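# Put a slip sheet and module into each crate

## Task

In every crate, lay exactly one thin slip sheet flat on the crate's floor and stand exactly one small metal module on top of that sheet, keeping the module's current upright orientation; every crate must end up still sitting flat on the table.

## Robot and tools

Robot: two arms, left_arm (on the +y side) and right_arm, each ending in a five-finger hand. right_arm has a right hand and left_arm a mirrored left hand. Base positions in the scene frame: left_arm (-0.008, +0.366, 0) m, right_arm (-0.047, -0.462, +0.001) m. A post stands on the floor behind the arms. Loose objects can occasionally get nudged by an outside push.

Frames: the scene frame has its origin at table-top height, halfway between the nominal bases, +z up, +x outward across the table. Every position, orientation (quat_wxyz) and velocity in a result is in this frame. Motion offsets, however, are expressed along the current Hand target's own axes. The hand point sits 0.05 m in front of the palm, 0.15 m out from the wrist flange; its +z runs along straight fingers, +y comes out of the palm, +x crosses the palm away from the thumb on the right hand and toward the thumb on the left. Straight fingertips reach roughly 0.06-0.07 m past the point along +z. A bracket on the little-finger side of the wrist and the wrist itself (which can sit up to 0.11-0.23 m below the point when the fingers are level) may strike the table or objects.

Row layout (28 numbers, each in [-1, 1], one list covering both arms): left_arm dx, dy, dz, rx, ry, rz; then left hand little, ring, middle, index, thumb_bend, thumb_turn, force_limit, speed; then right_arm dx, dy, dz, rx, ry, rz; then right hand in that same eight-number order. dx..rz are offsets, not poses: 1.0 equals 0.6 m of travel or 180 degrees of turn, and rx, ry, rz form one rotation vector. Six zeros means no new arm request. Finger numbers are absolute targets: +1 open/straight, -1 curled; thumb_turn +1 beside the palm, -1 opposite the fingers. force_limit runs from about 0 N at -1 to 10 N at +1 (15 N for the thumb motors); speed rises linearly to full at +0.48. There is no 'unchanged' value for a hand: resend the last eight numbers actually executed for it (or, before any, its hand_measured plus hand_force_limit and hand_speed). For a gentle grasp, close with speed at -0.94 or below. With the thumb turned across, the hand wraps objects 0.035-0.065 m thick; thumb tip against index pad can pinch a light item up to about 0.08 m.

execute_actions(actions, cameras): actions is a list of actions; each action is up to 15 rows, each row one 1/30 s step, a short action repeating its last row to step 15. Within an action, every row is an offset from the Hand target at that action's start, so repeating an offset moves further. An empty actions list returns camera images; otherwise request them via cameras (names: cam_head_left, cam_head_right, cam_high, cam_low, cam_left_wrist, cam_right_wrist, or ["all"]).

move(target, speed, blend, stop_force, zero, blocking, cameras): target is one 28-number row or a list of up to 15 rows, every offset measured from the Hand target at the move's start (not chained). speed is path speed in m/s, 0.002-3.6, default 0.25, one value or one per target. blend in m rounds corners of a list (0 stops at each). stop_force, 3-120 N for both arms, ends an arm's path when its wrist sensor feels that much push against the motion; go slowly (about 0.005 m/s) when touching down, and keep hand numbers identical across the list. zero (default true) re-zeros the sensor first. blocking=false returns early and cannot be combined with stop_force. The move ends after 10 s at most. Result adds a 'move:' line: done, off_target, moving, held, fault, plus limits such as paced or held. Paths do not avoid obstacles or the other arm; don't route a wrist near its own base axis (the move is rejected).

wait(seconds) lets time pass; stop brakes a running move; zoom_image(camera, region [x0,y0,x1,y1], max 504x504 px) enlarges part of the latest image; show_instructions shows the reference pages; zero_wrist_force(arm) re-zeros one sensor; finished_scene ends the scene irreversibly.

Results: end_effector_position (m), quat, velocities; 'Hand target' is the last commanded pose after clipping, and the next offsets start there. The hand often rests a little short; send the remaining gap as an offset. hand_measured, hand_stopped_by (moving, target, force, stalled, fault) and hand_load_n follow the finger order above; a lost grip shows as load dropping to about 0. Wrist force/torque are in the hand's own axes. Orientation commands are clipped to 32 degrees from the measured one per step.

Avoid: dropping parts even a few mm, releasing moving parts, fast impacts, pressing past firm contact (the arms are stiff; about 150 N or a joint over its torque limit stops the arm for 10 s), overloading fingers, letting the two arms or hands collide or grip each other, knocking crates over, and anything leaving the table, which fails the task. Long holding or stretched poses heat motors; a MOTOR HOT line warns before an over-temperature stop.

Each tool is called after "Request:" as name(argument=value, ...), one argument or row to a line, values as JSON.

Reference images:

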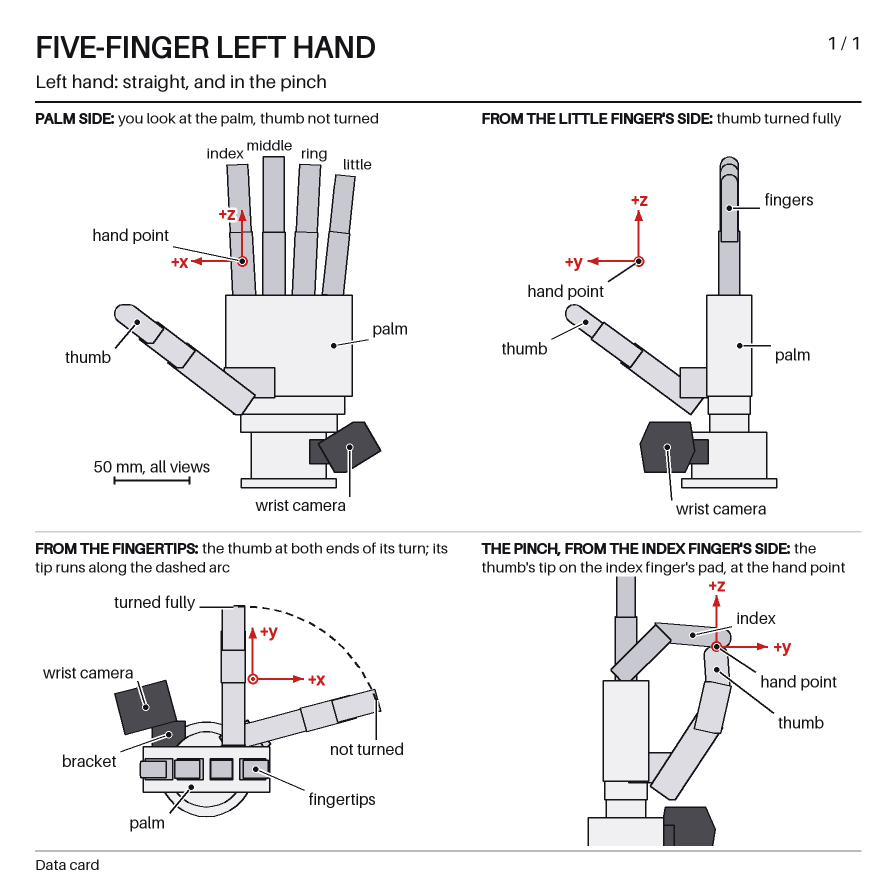

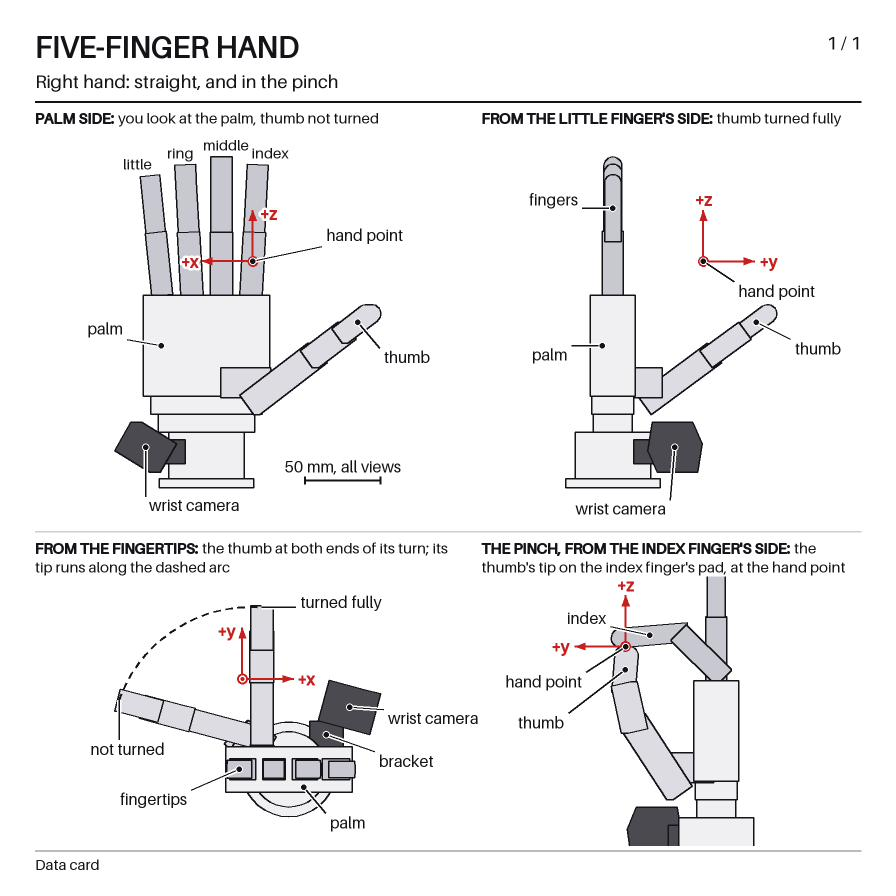

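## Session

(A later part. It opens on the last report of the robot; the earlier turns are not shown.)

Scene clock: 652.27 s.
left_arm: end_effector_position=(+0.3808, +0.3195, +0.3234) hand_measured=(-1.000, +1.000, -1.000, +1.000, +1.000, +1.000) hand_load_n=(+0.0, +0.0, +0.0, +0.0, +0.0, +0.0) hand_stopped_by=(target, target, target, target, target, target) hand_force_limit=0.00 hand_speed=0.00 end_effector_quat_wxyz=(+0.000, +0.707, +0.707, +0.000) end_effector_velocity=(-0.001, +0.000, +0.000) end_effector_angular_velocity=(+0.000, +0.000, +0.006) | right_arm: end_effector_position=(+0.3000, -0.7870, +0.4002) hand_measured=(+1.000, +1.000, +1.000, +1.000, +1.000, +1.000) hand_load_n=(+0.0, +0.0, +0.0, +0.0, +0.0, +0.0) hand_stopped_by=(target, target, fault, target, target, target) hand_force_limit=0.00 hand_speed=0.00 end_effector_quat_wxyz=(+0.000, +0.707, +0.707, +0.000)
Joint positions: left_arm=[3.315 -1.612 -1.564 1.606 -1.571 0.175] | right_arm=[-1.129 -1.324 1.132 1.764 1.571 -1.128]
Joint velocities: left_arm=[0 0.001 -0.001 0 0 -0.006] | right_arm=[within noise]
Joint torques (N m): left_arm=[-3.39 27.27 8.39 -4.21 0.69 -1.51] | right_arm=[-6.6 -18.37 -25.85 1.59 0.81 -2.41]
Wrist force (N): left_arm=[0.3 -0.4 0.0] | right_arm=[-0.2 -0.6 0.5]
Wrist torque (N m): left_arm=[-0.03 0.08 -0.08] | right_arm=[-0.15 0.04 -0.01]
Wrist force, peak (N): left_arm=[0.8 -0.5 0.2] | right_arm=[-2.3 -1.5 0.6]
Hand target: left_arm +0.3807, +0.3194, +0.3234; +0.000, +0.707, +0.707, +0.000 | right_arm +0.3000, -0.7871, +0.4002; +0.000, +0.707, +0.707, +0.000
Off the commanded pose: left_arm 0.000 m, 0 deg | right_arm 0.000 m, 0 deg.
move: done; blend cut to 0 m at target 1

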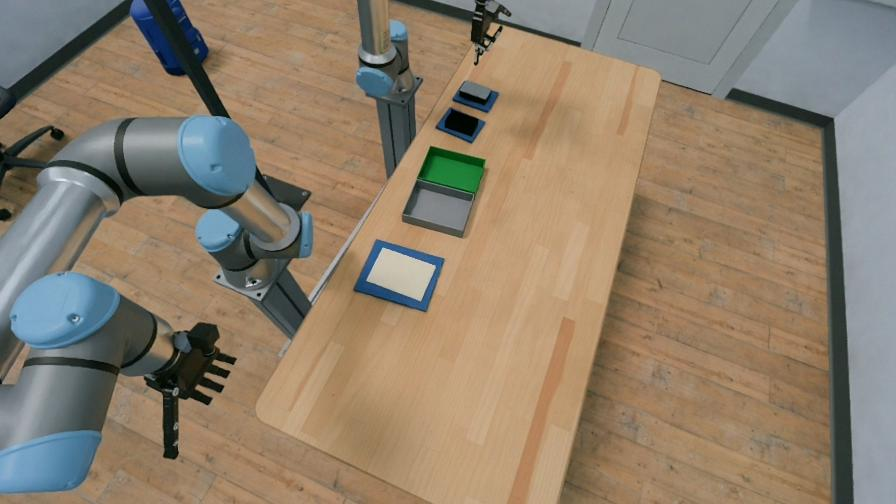

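Request:
move(
  target=[
    [-0.964,0.0988,0.1,0,0,0,-1,1,-1,1,1,1,0,0,0,0,0,0,0,0,1,1,1,1,1,1,0,0],
    [-0.964,0.0988,0.34,0,0,0,-1,1,-1,1,1,1,0,0,0,0,0,0,0,0,1,1,1,1,1,1,0,0],
  ],
  speed=0.3,
  blend=[0.05,0],
  cameras=["cam_high","cam_left_wrist","cam_low"],
)

Request:
zoom_image(
  camera="cam_high",
  region=[320, 200, 480, 330],
)

Request:
zoom_image(
  camera="cam_low",
  region=[290, 170, 390, 265],
)

Scene clock: 664.87 s.
left_arm: end_effector_position=(+0.4397, -0.2577, +0.1191) hand_measured=(-1.000, +1.000, -1.000, +1.000, +1.000, +1.000) hand_load_n=(+0.0, +0.0, +0.0, +0.0, +0.0, +0.5) hand_stopped_by=(target, target, target, target, target, target) hand_force_limit=0.00 hand_speed=0.00 end_effector_quat_wxyz=(+0.108, +0.724, +0.682, -0.020) | right_arm: end_effector_position=(+0.3000, -0.7871, +0.4002) hand_measured=(+1.000, +1.000, +1.000, +1.000, +1.000, +1.000) hand_load_n=(+0.0, +0.0, +0.0, +0.0, +0.0, +0.0) hand_stopped_by=(target, target, fault, target, target, target) hand_force_limit=0.00 hand_speed=0.00 end_effector_quat_wxyz=(+0.000, +0.707, +0.707, +0.000)
Joint positions: left_arm=[2.292 -2.852 -0.035 1.534 -1.539 -0.792] | right_arm=[-1.129 -1.324 1.132 1.764 1.571 -1.128]
Joint torques (N m): left_arm=[6.52 53.35 21.25 -4.52 1.55 2.14] | right_arm=[-8.21 -16.45 -24.82 2.59 1.75 -2.16]
Wrist force (N): left_arm=[0.2 -1.0 0.2] | right_arm=[-0.1 -0.6 0.7]
Wrist torque (N m): left_arm=[-0.07 0.10 -0.12] | right_arm=[-0.16 0.04 0.03]
Wrist force, peak (N): left_arm=[0.3 -1.4 2.6] | right_arm=[-0.2 -0.8 0.7]
Hand target: left_arm +0.4405, -0.2589, +0.1194; +0.000, +0.707, +0.707, +0.000 | right_arm +0.3000, -0.7871, +0.4002; +0.000, +0.707, +0.707, +0.000
Off the commanded pose: left_arm 0.002 m, 13 deg | right_arm 0.000 m, 0 deg.
elbow stopped short (left arm): the move would have taken joint 3 (elbow) straighter than the controller allows.
move: off_target (left_arm)
Images, in order (width x height): cam_high 896x504, cam_low 896x504, cam_left_wrist 672x504.

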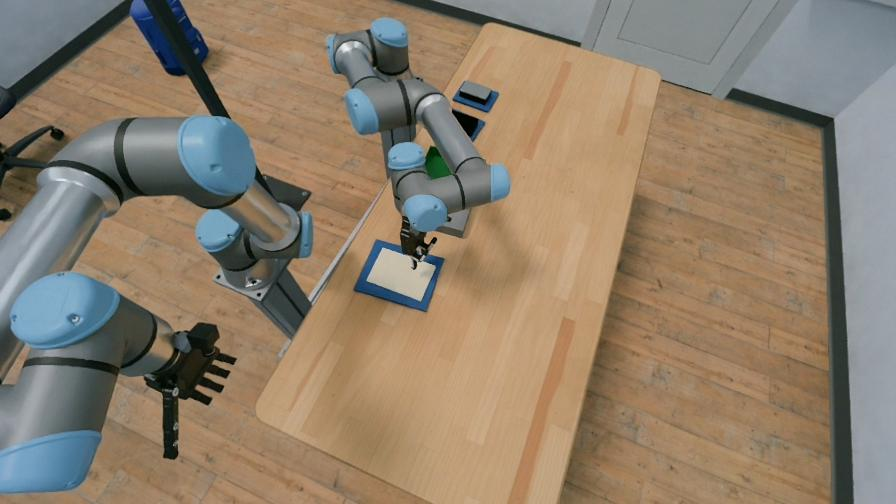

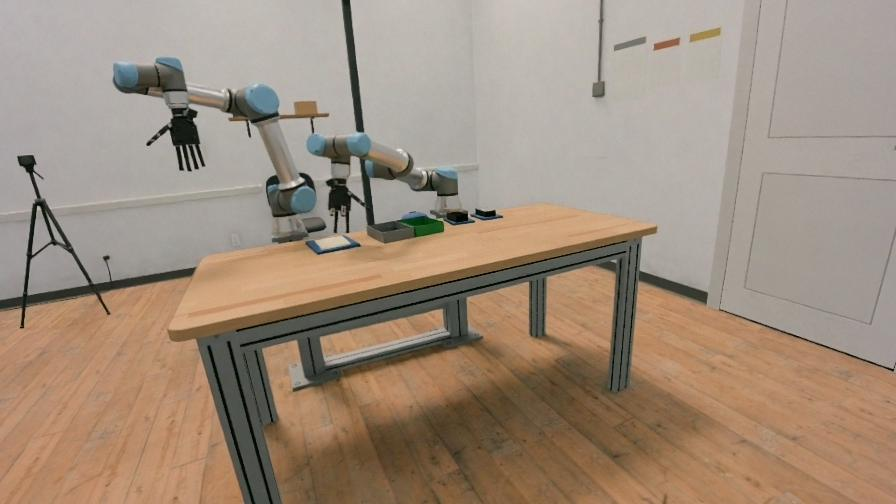

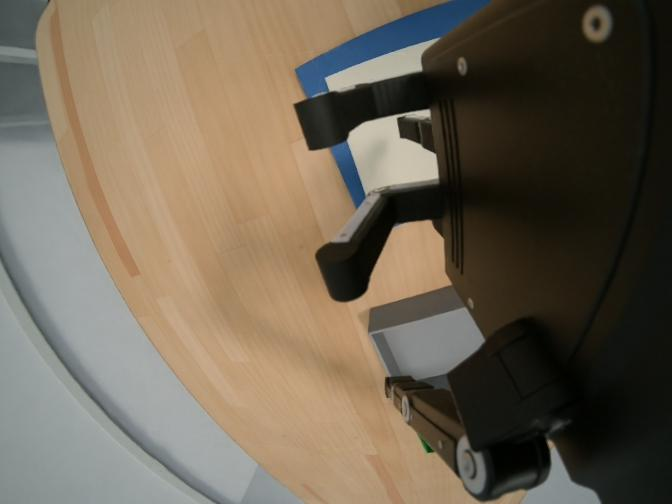

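Scaled by 3.150 from the camera's image (finer frame: 1280x720).

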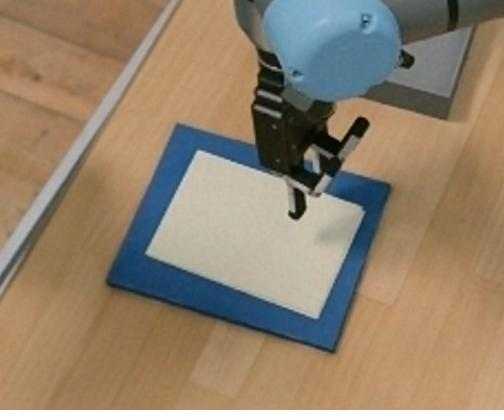

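Scaled by 5.040 from the camera's image (finer frame: 1280x720).

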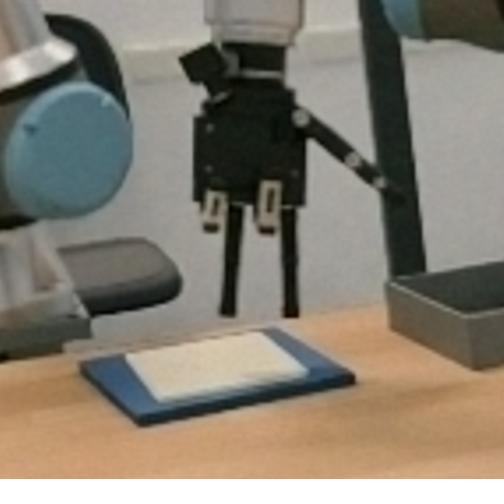

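Request:
move(
  target=[
    [0.1,-0.1,-0.2,0,0,0,1,1,1,1,1,1,0,0,0,0,0,0,0,0,1,1,1,1,1,1,0,0],
    [0.85,-0.1,-0.383,0,0,0,1,1,1,1,1,1,0,0,0.4,0.1,0.2,0,0,0,1,1,1,1,1,1,0,0],
  ],
  speed=0.3,
  blend=[0.05,0],
  cameras=["cam_high"],
)

Request:
zoom_image(
  camera="cam_high",
  region=[340, 60, 520, 330],
)

Scene clock: 691.60 s.
left_arm: end_effector_position=(+0.3800, +0.2510, +0.3491) hand_measured=(+1.000, +1.000, +1.000, +1.000, +1.000, +1.000) hand_load_n=(+0.0, +0.5, -0.5, +0.0, +0.0, +0.0) hand_stopped_by=(target, target, target, target, target, target) hand_force_limit=0.00 hand_speed=0.00 end_effector_quat_wxyz=(+0.000, +0.707, +0.707, +0.000) end_effector_velocity=(+0.000, +0.001, +0.001) end_effector_angular_velocity=(+0.001, -0.001, -0.003) | right_arm: end_effector_position=(+0.3601, -0.5472, +0.2802) hand_measured=(+1.000, +1.000, +1.000, +1.000, +1.000, +1.000) hand_load_n=(+0.0, +0.0, +0.0, +0.0, +0.0, +0.0) hand_stopped_by=(target, target, fault, target, target, target) hand_force_limit=0.00 hand_speed=0.00 end_effector_quat_wxyz=(+0.000, +0.707, +0.707, +0.000)
Joint positions: left_arm=[3.102 -1.666 -1.44 1.536 -1.571 -0.038] | right_arm=[-0.546 -1.484 1.628 1.427 1.571 -0.545]
Joint velocities: left_arm=[0.003 0.001 0 0 -0.001 0.005] | right_arm=[within noise]
Joint torques (N m): left_arm=[9.06 29.43 31.28 -0.17 -2.36 2.06] | right_arm=[6.84 -29.68 -17.25 1.98 1.3 2.27]
Wrist force (N): left_arm=[-0.2 -0.4 0.0] | right_arm=[-0.7 -0.8 0.7]
Wrist torque (N m): left_arm=[-0.02 0.13 -0.15] | right_arm=[-0.17 0.09 0.04]
Wrist force, peak (N): left_arm=[-0.3 -0.4 2.5] | right_arm=[-0.6 -1.1 0.8]
Hand target: left_arm +0.3800, +0.2510, +0.3492; +0.000, +0.707, +0.707, +0.000 | right_arm +0.3601, -0.5471, +0.2802; +0.000, +0.707, +0.707, +0.000
Off the commanded pose: left_arm 0.000 m, 0 deg | right_arm 0.000 m, 0 deg.
elbow stopped short (left arm): the move would have taken joint 3 (elbow) straighter than the controller allows.
move: done

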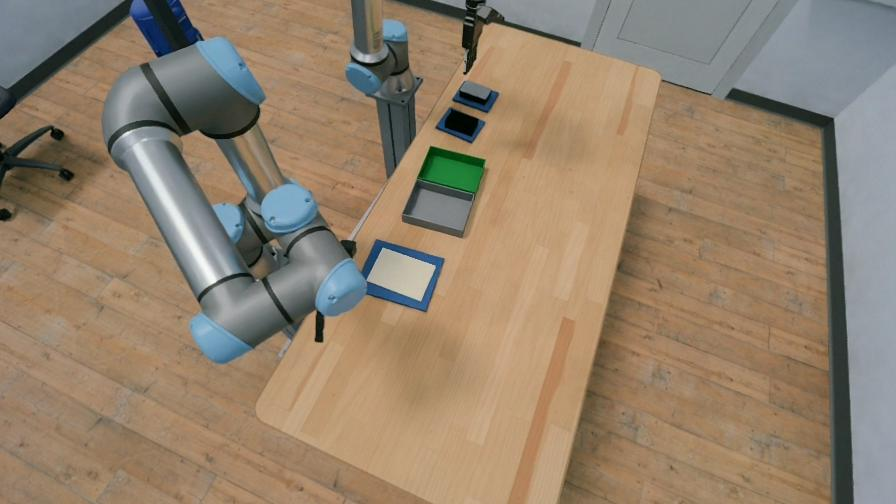

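Scaled by 1.867 from the camera's image (finer frame: 1280x720).

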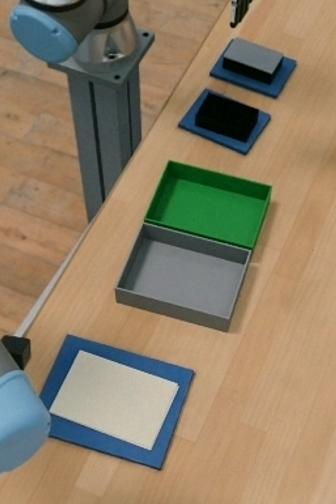

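Request:
move(
  target=[
    [0,0,0,0,0,0,1,1,1,1,1,1,0,0,0.4052,0.1248,0.1,0,0,0,1,1,1,1,1,1,0,0],
    [0,0,0,0,0,0,1,1,1,1,1,1,0,0,0.4052,0.1248,0.3,0,0,0,1,1,1,1,1,1,0,0],
  ],
  speed=0.25,
  blend=[0.05,0],
)

Request:
move(
  target=[0,0,0,0,0,0,1,1,1,1,1,1,0,0,0,0,0.05,0,0,0,1,1,1,1,1,1,0,0],
  speed=0.005,
  stop_force=4,
  cameras=["cam_high","cam_low","cam_right_wrist"],
)

Scene clock: 716.00 s.
left_arm: end_effector_position=(+0.3800, +0.2510, +0.3492) hand_measured=(+1.000, +1.000, +1.000, +1.000, +1.000, +1.000) hand_load_n=(+0.0, +0.0, +0.0, +0.0, +0.0, +0.0) hand_stopped_by=(target, target, target, target, target, target) hand_force_limit=0.00 hand_speed=0.00 end_effector_quat_wxyz=(+0.000, +0.707, +0.707, +0.000) | right_arm: end_effector_position=(+0.4351, -0.3041, +0.1003) hand_measured=(+1.000, +1.000, +1.000, +1.000, +1.000, +1.000) hand_load_n=(+0.0, +0.0, +0.0, +0.0, +0.0, +0.0) hand_stopped_by=(target, target, fault, target, target, target) hand_force_limit=0.00 hand_speed=0.00 end_effector_quat_wxyz=(+0.000, +0.707, +0.707, +0.000)
Joint positions: left_arm=[3.103 -1.666 -1.44 1.536 -1.571 -0.038] | right_arm=[0.127 -1.085 1.587 1.07 1.571 0.128]
Joint torques (N m): left_arm=[7.2 29.61 30.93 -1.59 -1.57 -0.13] | right_arm=[-2.15 -24.43 -8.17 0.75 -1.06 -2.08]
Wrist force (N): left_arm=[-0.1 -0.4 -0.1] | right_arm=[-0.4 -0.4 0.2]
Wrist torque (N m): left_arm=[-0.02 0.11 -0.16] | right_arm=[-0.09 0.05 0.03]
Wrist force, peak (N): left_arm=[-0.1 -0.8 0.0] | right_arm=[-2.8 -1.4 -0.1]
Hand target: left_arm +0.3800, +0.2510, +0.3492; +0.000, +0.707, +0.707, +0.000 | right_arm +0.4351, -0.3040, +0.1002; +0.000, +0.707, +0.707, +0.000
Off the commanded pose: left_arm 0.000 m, 0 deg | right_arm 0.000 m, 0 deg.
move: done

Scene clock: 720.20 s.
left_arm: end_effector_position=(+0.3800, +0.2510, +0.3492) hand_measured=(+1.000, +1.000, +1.000, +1.000, +1.000, +1.000) hand_load_n=(+0.0, +0.0, +0.0, +0.0, +0.0, -0.5) hand_stopped_by=(target, target, target, target, target, target) hand_force_limit=0.00 hand_speed=0.00 end_effector_quat_wxyz=(+0.000, +0.707, +0.707, +0.000) | right_arm: end_effector_position=(+0.4351, -0.3040, +0.0845) hand_measured=(+1.000, +1.000, +1.000, +1.000, +1.000, +1.000) hand_load_n=(+0.0, +0.0, +0.0, +0.0, +0.0, +0.0) hand_stopped_by=(target, target, fault, target, target, target) hand_force_limit=0.00 hand_speed=0.00 end_effector_quat_wxyz=(+0.000, +0.707, +0.707, +0.000)
Joint positions: left_arm=[3.103 -1.666 -1.44 1.536 -1.571 -0.038] | right_arm=[0.127 -1.067 1.604 1.034 1.571 0.128]
Joint torques (N m): left_arm=[5.74 29.46 29.38 -2.66 -0.52 -0.29] | right_arm=[5.74 -41.69 -21.03 3.34 -1.33 0.03]
Wrist force (N): left_arm=[-0.2 -0.4 0.0] | right_arm=[-0.8 -0.9 -4.5]
Wrist torque (N m): left_arm=[-0.01 0.13 -0.17] | right_arm=[0.16 0.21 0.03]
Wrist force, peak (N): left_arm=[-0.1 -0.7 0.0] | right_arm=[-0.7 -1.2 -7.0]
Hand target: left_arm +0.3800, +0.2510, +0.3492; +0.000, +0.707, +0.707, +0.000 | right_arm +0.4351, -0.3040, +0.0845; +0.000, +0.707, +0.707, +0.000 (not the last commanded pose)
Off the commanded pose: left_arm 0.000 m, 0 deg | right_arm 0.014 m, 0 deg.
move: contact (right_arm)

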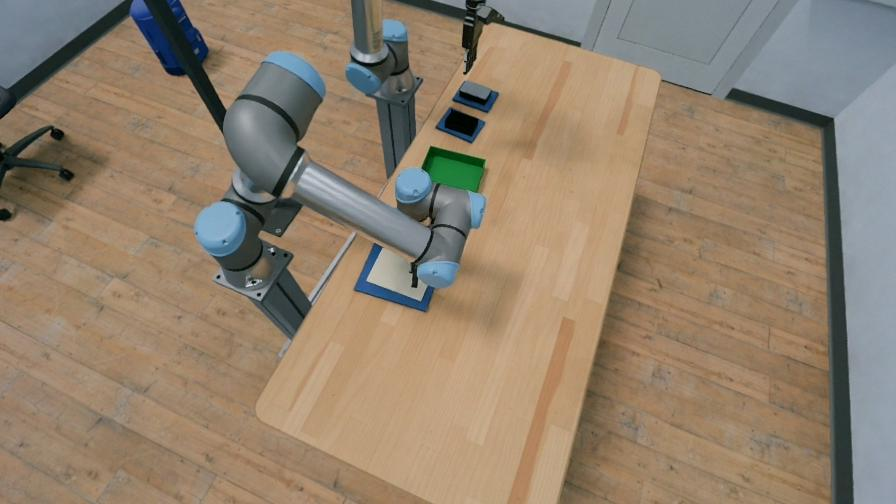

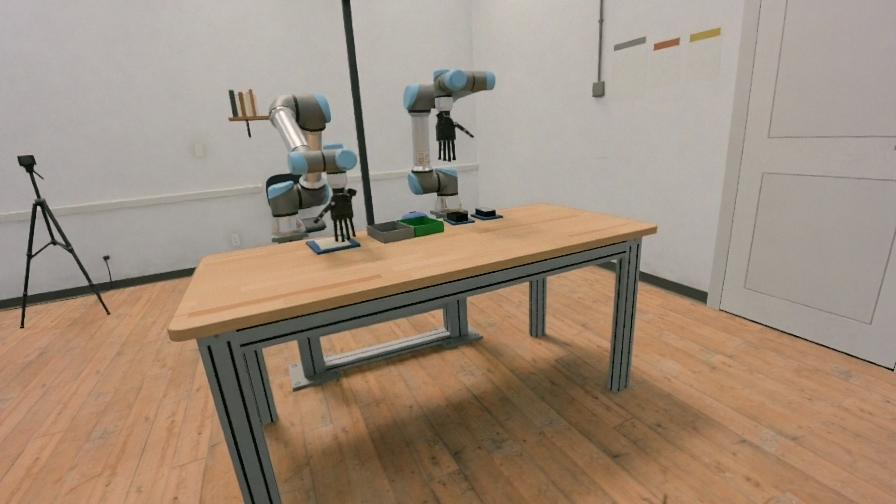

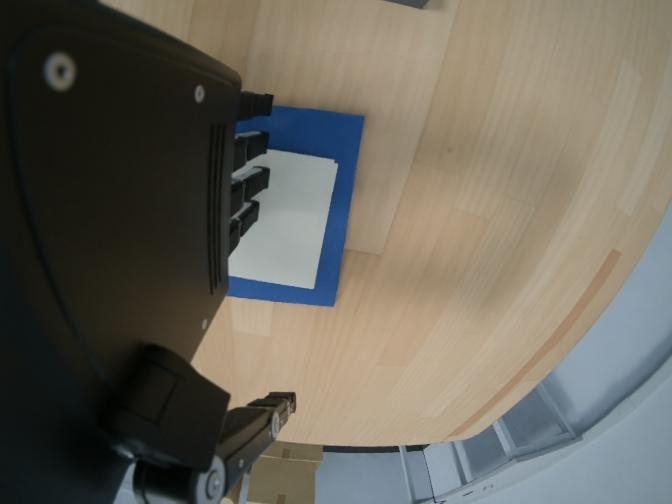

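Request:
move(
  target=[
    [0,0,0,0,0,0,1,1,1,1,1,1,0,0,0,0,-0.0167,0,0,0,1,1,1,1,1,1,0,0],
    [0,0,0,0,0,0,1,1,1,1,1,1,0,0,-0.0333,0.02,-0.0167,0,0,0,1,1,1,1,1,1,0,0],
  ],
  speed=0.05,
)

Request:
move(
  target=[0,0,0,0,0,0,1,1,1,1,1,1,0,0,0,0,0.05,0,0,0,1,1,1,1,1,1,0,0],
  speed=0.005,
  stop_force=4,
  cameras=["cam_right_wrist"],
)

Request:
zoom_image(
  camera="cam_right_wrist",
  region=[200, 60, 450, 320],
)

Scene clock: 735.77 s.
left_arm: end_effector_position=(+0.3800, +0.2510, +0.3492) hand_measured=(+1.000, +1.000, +1.000, +1.000, +1.000, +1.000) hand_load_n=(+0.0, +0.0, +0.5, +0.0, +0.0, +0.0) hand_stopped_by=(target, target, target, target, target, target) hand_force_limit=0.00 hand_speed=0.00 end_effector_quat_wxyz=(+0.000, +0.707, +0.707, +0.000) | right_arm: end_effector_position=(+0.4471, -0.3240, +0.0945) hand_measured=(+1.000, +1.000, +1.000, +1.000, +1.000, +1.000) hand_load_n=(+0.0, +0.0, +0.0, +0.0, +0.0, +0.0) hand_stopped_by=(target, target, fault, target, target, target) hand_force_limit=0.00 hand_speed=0.00 end_effector_quat_wxyz=(+0.000, +0.707, +0.707, +0.000) end_effector_velocity=(-0.001, +0.001, +0.000) end_effector_angular_velocity=(+0.000, +0.000, -0.004)
Joint positions: left_arm=[3.103 -1.666 -1.44 1.536 -1.571 -0.038] | right_arm=[0.079 -1.071 1.581 1.061 1.571 0.081]
Joint velocities: left_arm=[within noise] | right_arm=[0.002 0 0.001 -0.001 0 0.006]
Joint torques (N m): left_arm=[6.49 28.1 28.12 -3.52 0.15 -0.88] | right_arm=[6.96 -41.42 -8.15 2.14 1.23 2.43]
Wrist force (N): left_arm=[-0.3 -0.7 0.0] | right_arm=[-0.6 -0.4 0.3]
Wrist torque (N m): left_arm=[-0.06 0.15 -0.16] | right_arm=[-0.12 0.08 -0.07]
Wrist force, peak (N): left_arm=[-0.2 -0.8 -0.1] | right_arm=[-0.7 -1.2 -4.8]
Hand target: left_arm +0.3800, +0.2510, +0.3492; +0.000, +0.707, +0.707, +0.000 | right_arm +0.4471, -0.3240, +0.0945; +0.000, +0.707, +0.707, +0.000
Off the commanded pose: left_arm 0.000 m, 0 deg | right_arm 0.000 m, 0 deg.
move: done

Scene clock: 738.83 s.
left_arm: end_effector_position=(+0.3800, +0.2510, +0.3492) hand_measured=(+1.000, +1.000, +1.000, +1.000, +1.000, +1.000) hand_load_n=(+0.0, +0.0, +0.0, +0.0, +0.0, +0.0) hand_stopped_by=(target, target, target, target, target, target) hand_force_limit=0.00 hand_speed=0.00 end_effector_quat_wxyz=(+0.000, +0.707, +0.707, +0.000) | right_arm: end_effector_position=(+0.4471, -0.3240, +0.0845) hand_measured=(+1.000, +1.000, +1.000, +1.000, +1.000, +1.000) hand_load_n=(+0.0, +0.0, +0.0, +0.0, +0.0, +0.0) hand_stopped_by=(target, target, fault, target, target, target) hand_force_limit=0.00 hand_speed=0.00 end_effector_quat_wxyz=(+0.000, +0.707, +0.707, +0.000)
Joint positions: left_arm=[3.103 -1.666 -1.44 1.536 -1.571 -0.038] | right_arm=[0.079 -1.059 1.592 1.038 1.571 0.081]
Joint torques (N m): left_arm=[5.72 27.79 25.41 -3.46 0.72 -0.9] | right_arm=[7.75 -42.09 -20.01 3.08 1.67 -1.81]
Wrist force (N): left_arm=[-0.1 -0.4 0.0] | right_arm=[-1.1 -1.1 -4.7]
Wrist torque (N m): left_arm=[-0.02 0.12 -0.16] | right_arm=[0.12 0.25 -0.10]
Wrist force, peak (N): left_arm=[-0.3 -0.6 0.2] | right_arm=[-0.9 -1.2 -7.5]
Hand target: left_arm +0.3800, +0.2510, +0.3492; +0.000, +0.707, +0.707, +0.000 | right_arm +0.4471, -0.3240, +0.0845; +0.000, +0.707, +0.707, +0.000 (not the last commanded pose)
Off the commanded pose: left_arm 0.000 m, 0 deg | right_arm 0.020 m, 0 deg.
move: contact (right_arm)

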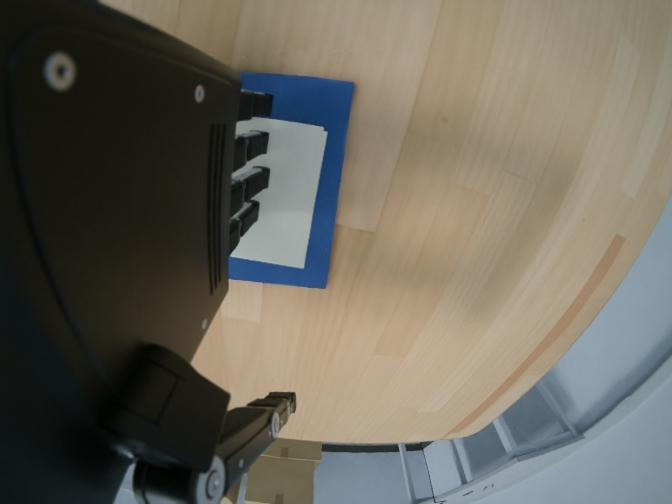

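Scaled by 1.938 from the camera's image (finer frame: 960x720).

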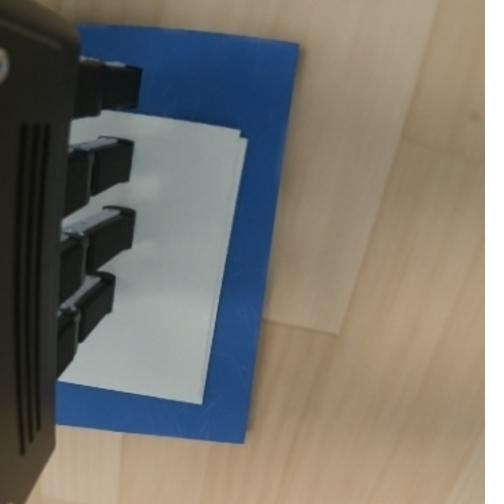

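Request:
move(
  target=[0,0,0,0,0,0,1,1,1,1,1,1,0,0,0,-0.0333,0,0,0,0,1,1,1,1,1,1,0,0],
  speed=0.03,
  cameras=["cam_right_wrist","cam_high"],
)

Request:
zoom_image(
  camera="cam_right_wrist",
  region=[200, 60, 450, 320],
)

Request:
zoom_image(
  camera="cam_high",
  region=[320, 200, 480, 330],
)

Scene clock: 748.47 s.
left_arm: end_effector_position=(+0.3800, +0.2510, +0.3492) hand_measured=(+1.000, +1.000, +1.000, +1.000, +1.000, +1.000) hand_load_n=(+0.0, +0.0, +0.0, +0.0, +0.0, +0.0) hand_stopped_by=(target, target, target, target, target, target) hand_force_limit=0.00 hand_speed=0.00 end_effector_quat_wxyz=(+0.000, +0.707, +0.707, +0.000) | right_arm: end_effector_position=(+0.4271, -0.3240, +0.0845) hand_measured=(+1.000, +1.000, +1.000, +1.000, +1.000, +1.000) hand_load_n=(+0.0, +0.0, +0.0, +0.0, +0.0, +0.0) hand_stopped_by=(target, target, fault, target, target, target) hand_force_limit=0.00 hand_speed=0.00 end_effector_quat_wxyz=(+0.000, +0.707, +0.707, +0.000)
Joint positions: left_arm=[3.103 -1.666 -1.44 1.536 -1.571 -0.038] | right_arm=[0.083 -1.099 1.655 1.015 1.571 0.084]
Joint torques (N m): left_arm=[6.45 29.54 23.25 -3.48 1.62 -0.9] | right_arm=[0.77 -23.84 -21.74 3.24 1.63 0.89]
Wrist force (N): left_arm=[-0.1 -0.5 -0.1] | right_arm=[-1.6 -1.2 -2.9]
Wrist torque (N m): left_arm=[-0.03 0.10 -0.15] | right_arm=[-0.02 0.23 -0.15]
Wrist force, peak (N): left_arm=[-0.1 -0.8 0.1] | right_arm=[-0.9 -1.1 -5.4]
Hand target: left_arm +0.3800, +0.2510, +0.3492; +0.000, +0.707, +0.707, +0.000 | right_arm +0.4271, -0.3240, +0.0845; +0.000, +0.707, +0.707, +0.000
Off the commanded pose: left_arm 0.000 m, 0 deg | right_arm 0.000 m, 0 deg.
move: done
Images, in order (width x height): cam_high 896x504, cam_right_wrist 672x504.

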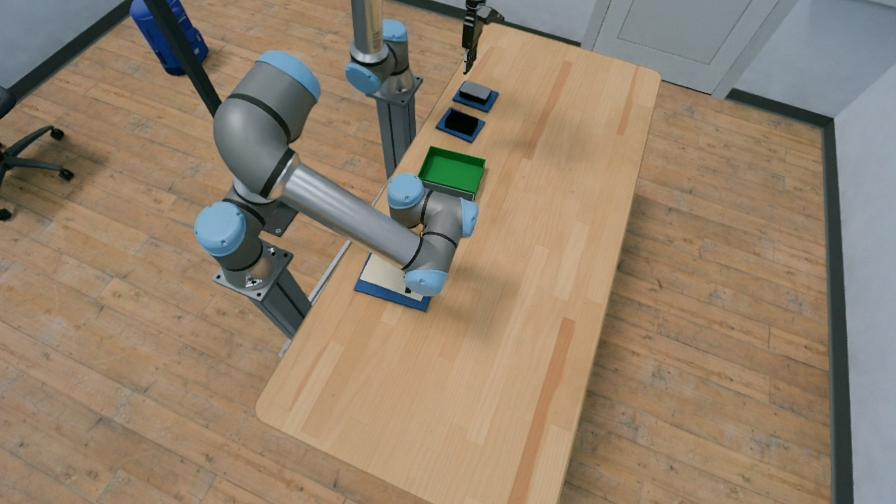

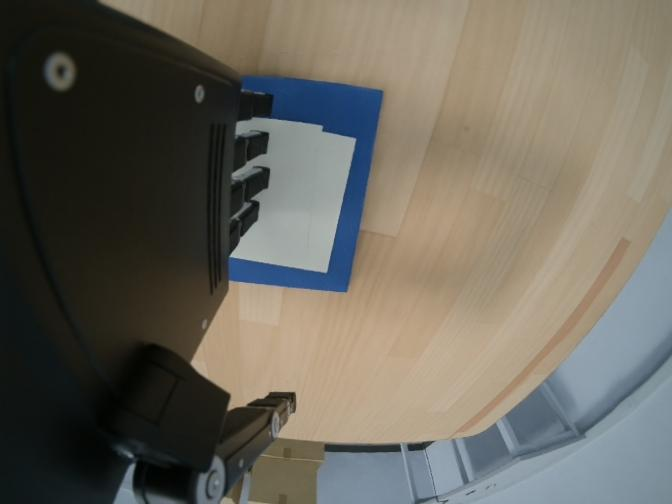

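Scaled by 1.938 from the camera's image (finer frame: 960x720).

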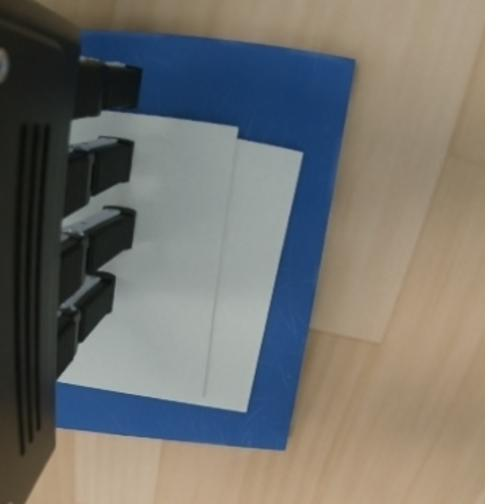

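Scaled by 3.150 from the camera's image (finer frame: 1280x720).

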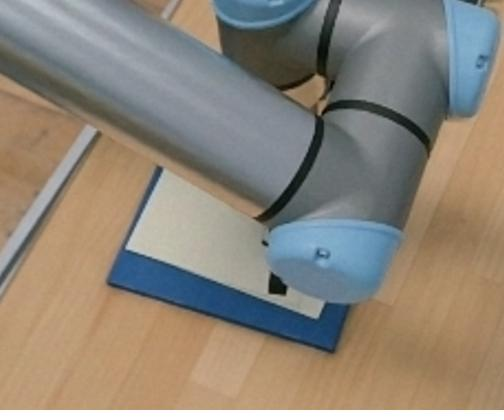

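Request:
move(
  target=[0,0,0,0,0,0,1,1,1,1,1,1,0,0,0,-0.06,0,0,0,0,1,1,1,1,1,1,0,0],
  speed=0.04,
  cameras=["cam_right_wrist"],
)

Scene clock: 756.87 s.
left_arm: end_effector_position=(+0.3800, +0.2510, +0.3492) hand_measured=(+1.000, +1.000, +1.000, +1.000, +1.000, +1.000) hand_load_n=(+0.0, +0.0, +0.0, +0.0, -0.5, +0.0) hand_stopped_by=(target, target, target, target, target, target) hand_force_limit=0.00 hand_speed=0.00 end_effector_quat_wxyz=(+0.000, +0.707, +0.707, +0.000) | right_arm: end_effector_position=(+0.3911, -0.3239, +0.0845) hand_measured=(+1.000, +1.000, +1.000, +1.000, +1.000, +1.000) hand_load_n=(+0.0, +0.0, +0.0, +0.0, +0.0, +0.0) hand_stopped_by=(target, target, fault, target, target, target) hand_force_limit=0.00 hand_speed=0.00 end_effector_quat_wxyz=(+0.000, +0.707, +0.707, +0.000)
Joint positions: left_arm=[3.103 -1.666 -1.44 1.536 -1.571 -0.038] | right_arm=[0.091 -1.168 1.762 0.977 1.571 0.092]
Joint torques (N m): left_arm=[5.41 28.01 21.63 -3.61 2.13 -0.83] | right_arm=[-2.45 -21.53 -21.16 3.45 -1.04 0.35]
Wrist force (N): left_arm=[-0.1 -0.5 0.1] | right_arm=[-1.1 -0.8 -2.0]
Wrist torque (N m): left_arm=[-0.04 0.12 -0.16] | right_arm=[-0.03 0.15 -0.13]
Wrist force, peak (N): left_arm=[-0.1 -0.7 0.0] | right_arm=[-1.6 -1.5 -3.9]
Hand target: left_arm +0.3800, +0.2510, +0.3492; +0.000, +0.707, +0.707, +0.000 | right_arm +0.3911, -0.3240, +0.0845; +0.000, +0.707, +0.707, +0.000
Off the commanded pose: left_arm 0.000 m, 0 deg | right_arm 0.000 m, 0 deg.
move: done

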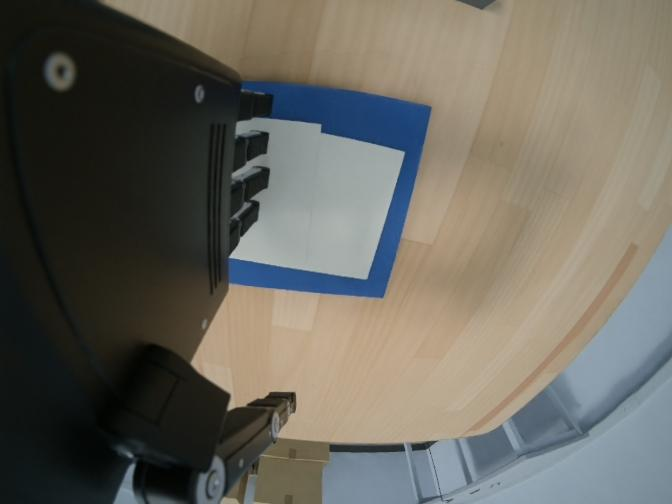

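Request:
move(
  target=[0,0,0,0,0,0,1,1,1,1,1,1,0,0,0,-0.0667,0.0004,0,0,0,1,1,1,1,1,1,0,0],
  speed=0.04,
  cameras=["cam_right_wrist","cam_high","cam_low"],
)

Request:
zoom_image(
  camera="cam_high",
  region=[320, 200, 480, 330],
)

Request:
zoom_image(
  camera="cam_low",
  region=[290, 170, 390, 265],
)

Scene clock: 767.13 s.
left_arm: end_effector_position=(+0.3800, +0.2510, +0.3492) hand_measured=(+1.000, +1.000, +1.000, +1.000, +1.000, +1.000) hand_load_n=(+0.0, +0.0, +0.0, +0.0, +0.0, +0.0) hand_stopped_by=(target, target, target, target, target, target) hand_force_limit=0.00 hand_speed=0.00 end_effector_quat_wxyz=(+0.000, +0.707, +0.707, +0.000) | right_arm: end_effector_position=(+0.3511, -0.3239, +0.0843) hand_measured=(+1.000, +1.000, +1.000, +1.000, +1.000, +1.000) hand_load_n=(+0.0, +0.0, +0.0, +0.0, +0.0, +0.0) hand_stopped_by=(target, target, fault, target, target, target) hand_force_limit=0.00 hand_speed=0.00 end_effector_quat_wxyz=(+0.000, +0.707, +0.707, +0.000)
Joint positions: left_arm=[3.103 -1.666 -1.44 1.536 -1.571 -0.038] | right_arm=[0.101 -1.244 1.875 0.94 1.571 0.103]
Joint torques (N m): left_arm=[5.91 26.8 20.72 -3.41 1.84 -0.98] | right_arm=[-4.97 -14.05 -20.32 3.32 -0.79 -0.08]
Wrist force (N): left_arm=[-0.1 -0.6 0.1] | right_arm=[-1.5 -1.3 -4.9]
Wrist torque (N m): left_arm=[-0.06 0.13 -0.15] | right_arm=[0.10 0.21 -0.11]
Wrist force, peak (N): left_arm=[-0.3 -0.7 0.0] | right_arm=[-1.5 -1.3 -4.9]
Hand target: left_arm +0.3800, +0.2510, +0.3492; +0.000, +0.707, +0.707, +0.000 | right_arm +0.3511, -0.3240, +0.0843; +0.000, +0.707, +0.707, +0.000
Off the commanded pose: left_arm 0.000 m, 0 deg | right_arm 0.000 m, 0 deg.
move: done
Images, in order (width x height): cam_high 896x504, cam_low 896x504, cam_right_wrist 672x504.

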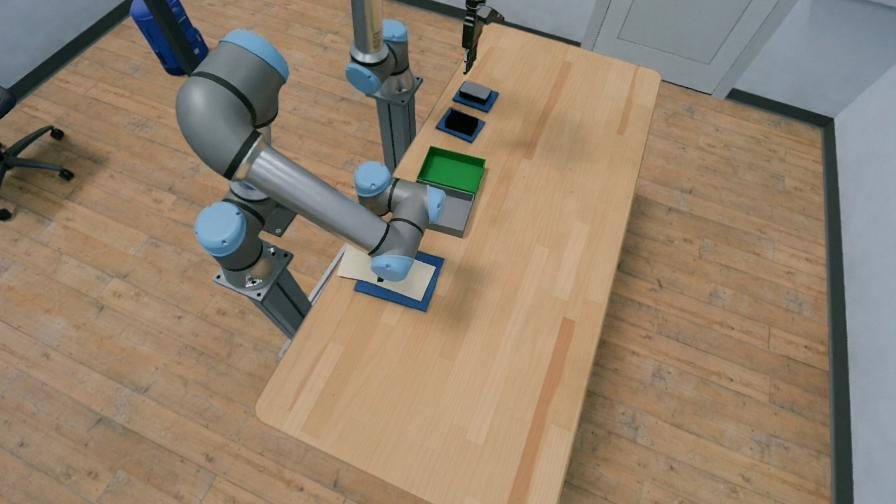

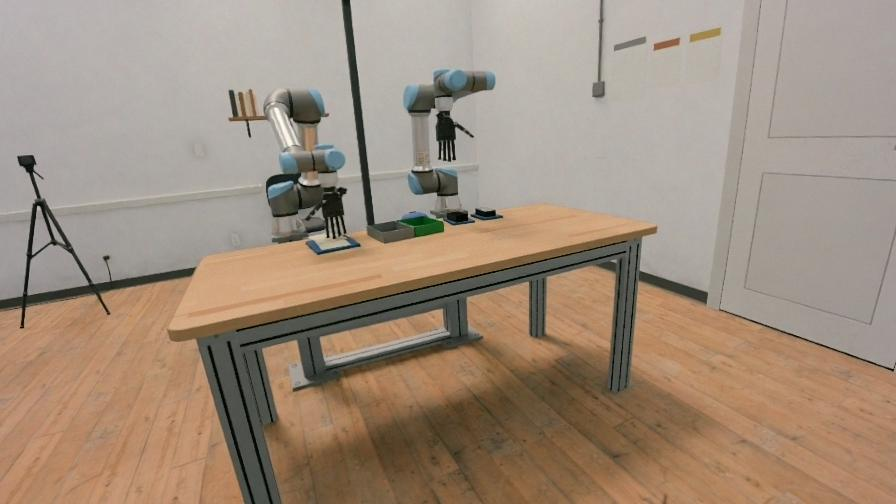

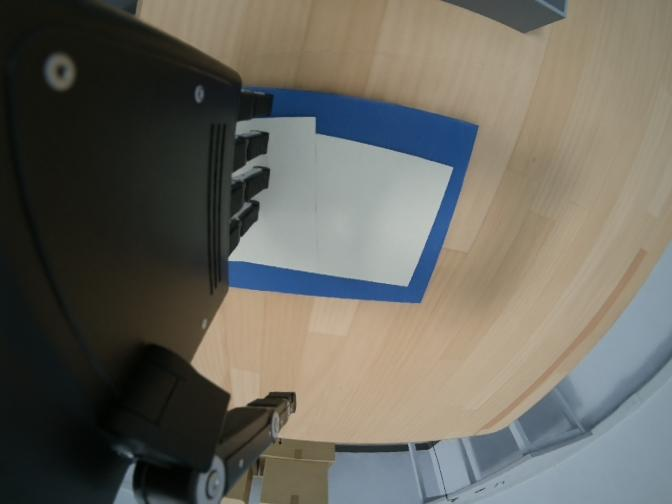

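Scaled by 3.150 from the camera's image (finer frame: 1280x720).

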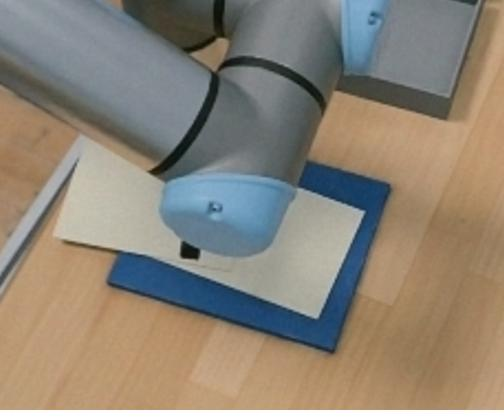

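Scaled by 5.040 from the camera's image (finer frame: 1280x720).

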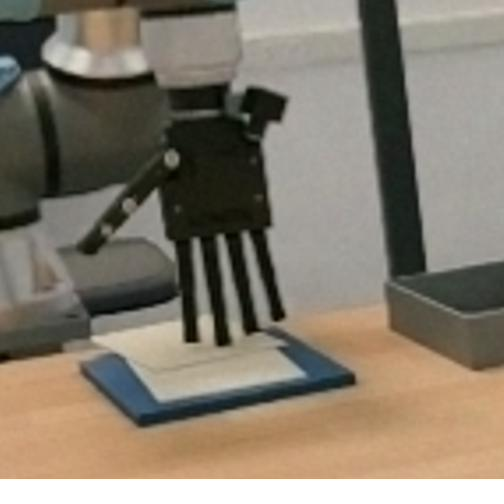

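Request:
move(
  target=[
    [0,0,0,0,0,0,1,1,1,1,1,1,0,0,0,0,-0.03,0,0,0,1,1,1,1,1,1,0,0],
    [0,0,0,0,0,0,1,1,1,1,1,1,0,0,-0.05,0,-0.03,0,0,0,1,1,1,1,1,1,0,0],
  ],
  speed=0.015,
  cameras=["cam_right_wrist","cam_high","cam_low"],
)

Request:
zoom_image(
  camera="cam_high",
  region=[320, 200, 480, 330],
)

Request:
zoom_image(
  camera="cam_low",
  region=[290, 170, 390, 265],
)

Scene clock: 815.47 s.
left_arm: end_effector_position=(+0.3800, +0.2510, +0.3492) hand_measured=(+1.000, +1.000, +1.000, +1.000, +1.000, +1.000) hand_load_n=(+0.0, +0.0, +0.0, +0.0, +0.0, +0.0) hand_stopped_by=(target, target, target, target, target, target) hand_force_limit=0.00 hand_speed=0.00 end_effector_quat_wxyz=(+0.000, +0.707, +0.707, +0.000) | right_arm: end_effector_position=(+0.3510, -0.3540, +0.1023) hand_measured=(+1.000, +1.000, +1.000, +1.000, +1.000, +1.000) hand_load_n=(+0.0, +0.0, +0.0, +0.0, +0.0, +0.0) hand_stopped_by=(target, target, fault, target, target, target) hand_force_limit=0.00 hand_speed=0.00 end_effector_quat_wxyz=(+0.000, +0.707, +0.707, +0.000)
Joint positions: left_arm=[3.103 -1.666 -1.44 1.536 -1.571 -0.038] | right_arm=[0.015 -1.297 1.892 0.976 1.571 0.016]
Joint torques (N m): left_arm=[5.5 26.6 15.76 -3.66 2.1 -1.07] | right_arm=[7.75 -22.39 -18.3 1.35 1.61 2.12]
Wrist force (N): left_arm=[-0.1 -0.5 0.2] | right_arm=[-0.3 -0.7 0.3]
Wrist torque (N m): left_arm=[-0.04 0.12 -0.16] | right_arm=[-0.18 0.04 0.02]
Wrist force, peak (N): left_arm=[-0.2 -0.7 0.2] | right_arm=[-1.1 -1.2 -5.6]
Hand target: left_arm +0.3800, +0.2510, +0.3492; +0.000, +0.707, +0.707, +0.000 | right_arm +0.3511, -0.3540, +0.1023; +0.000, +0.707, +0.707, +0.000
Off the commanded pose: left_arm 0.000 m, 0 deg | right_arm 0.000 m, 0 deg.
move: done
Images, in order (width x height): cam_high 896x504, cam_low 896x504, cam_right_wrist 672x504.

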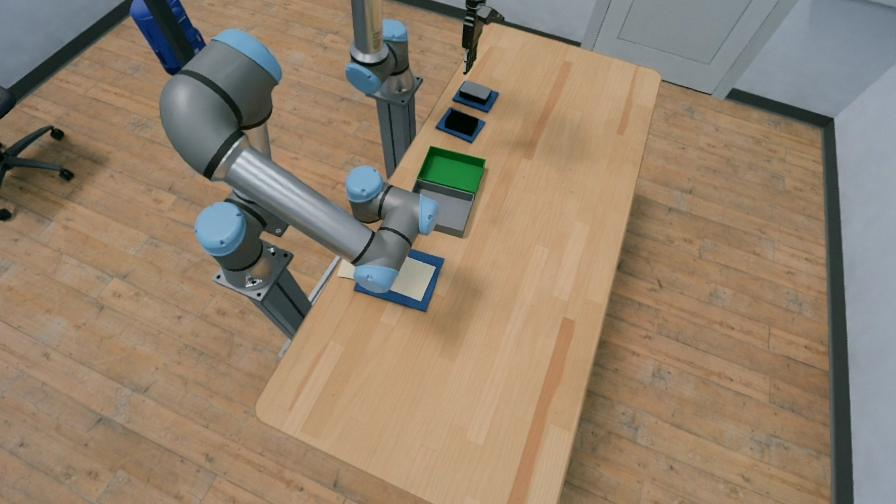

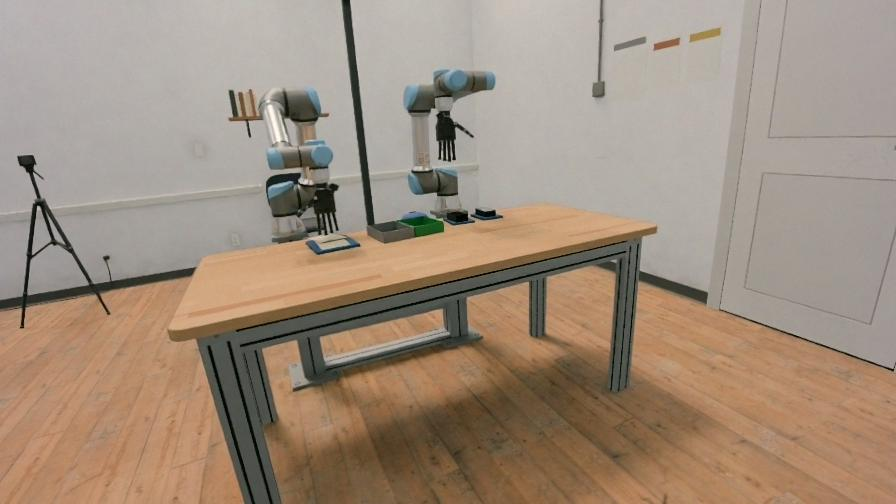

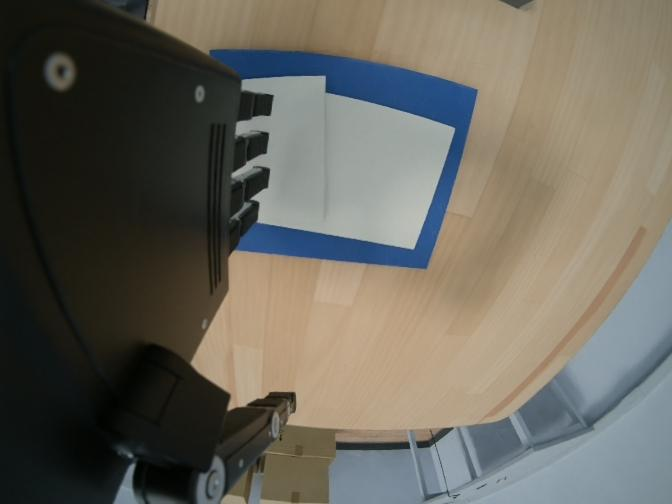

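Scaled by 3.150 from the camera's image (finer frame: 1280x720).

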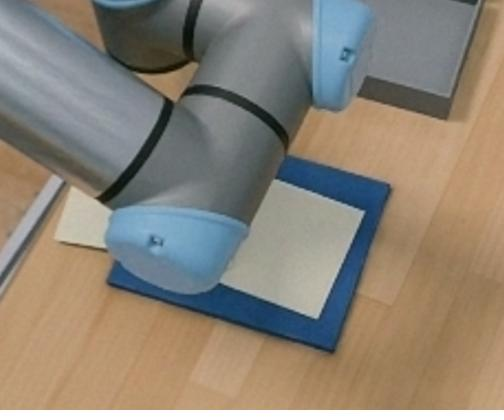

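Scaled by 5.040 from the camera's image (finer frame: 1280x720).

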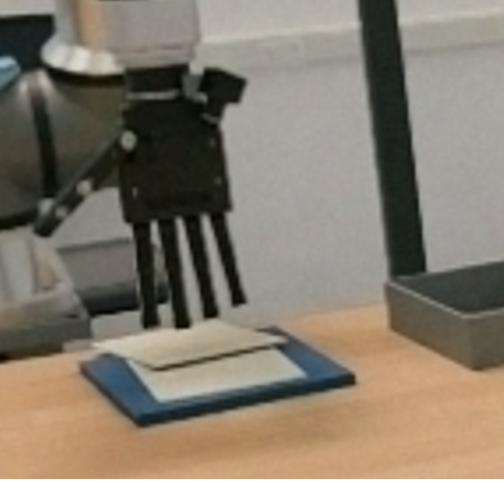

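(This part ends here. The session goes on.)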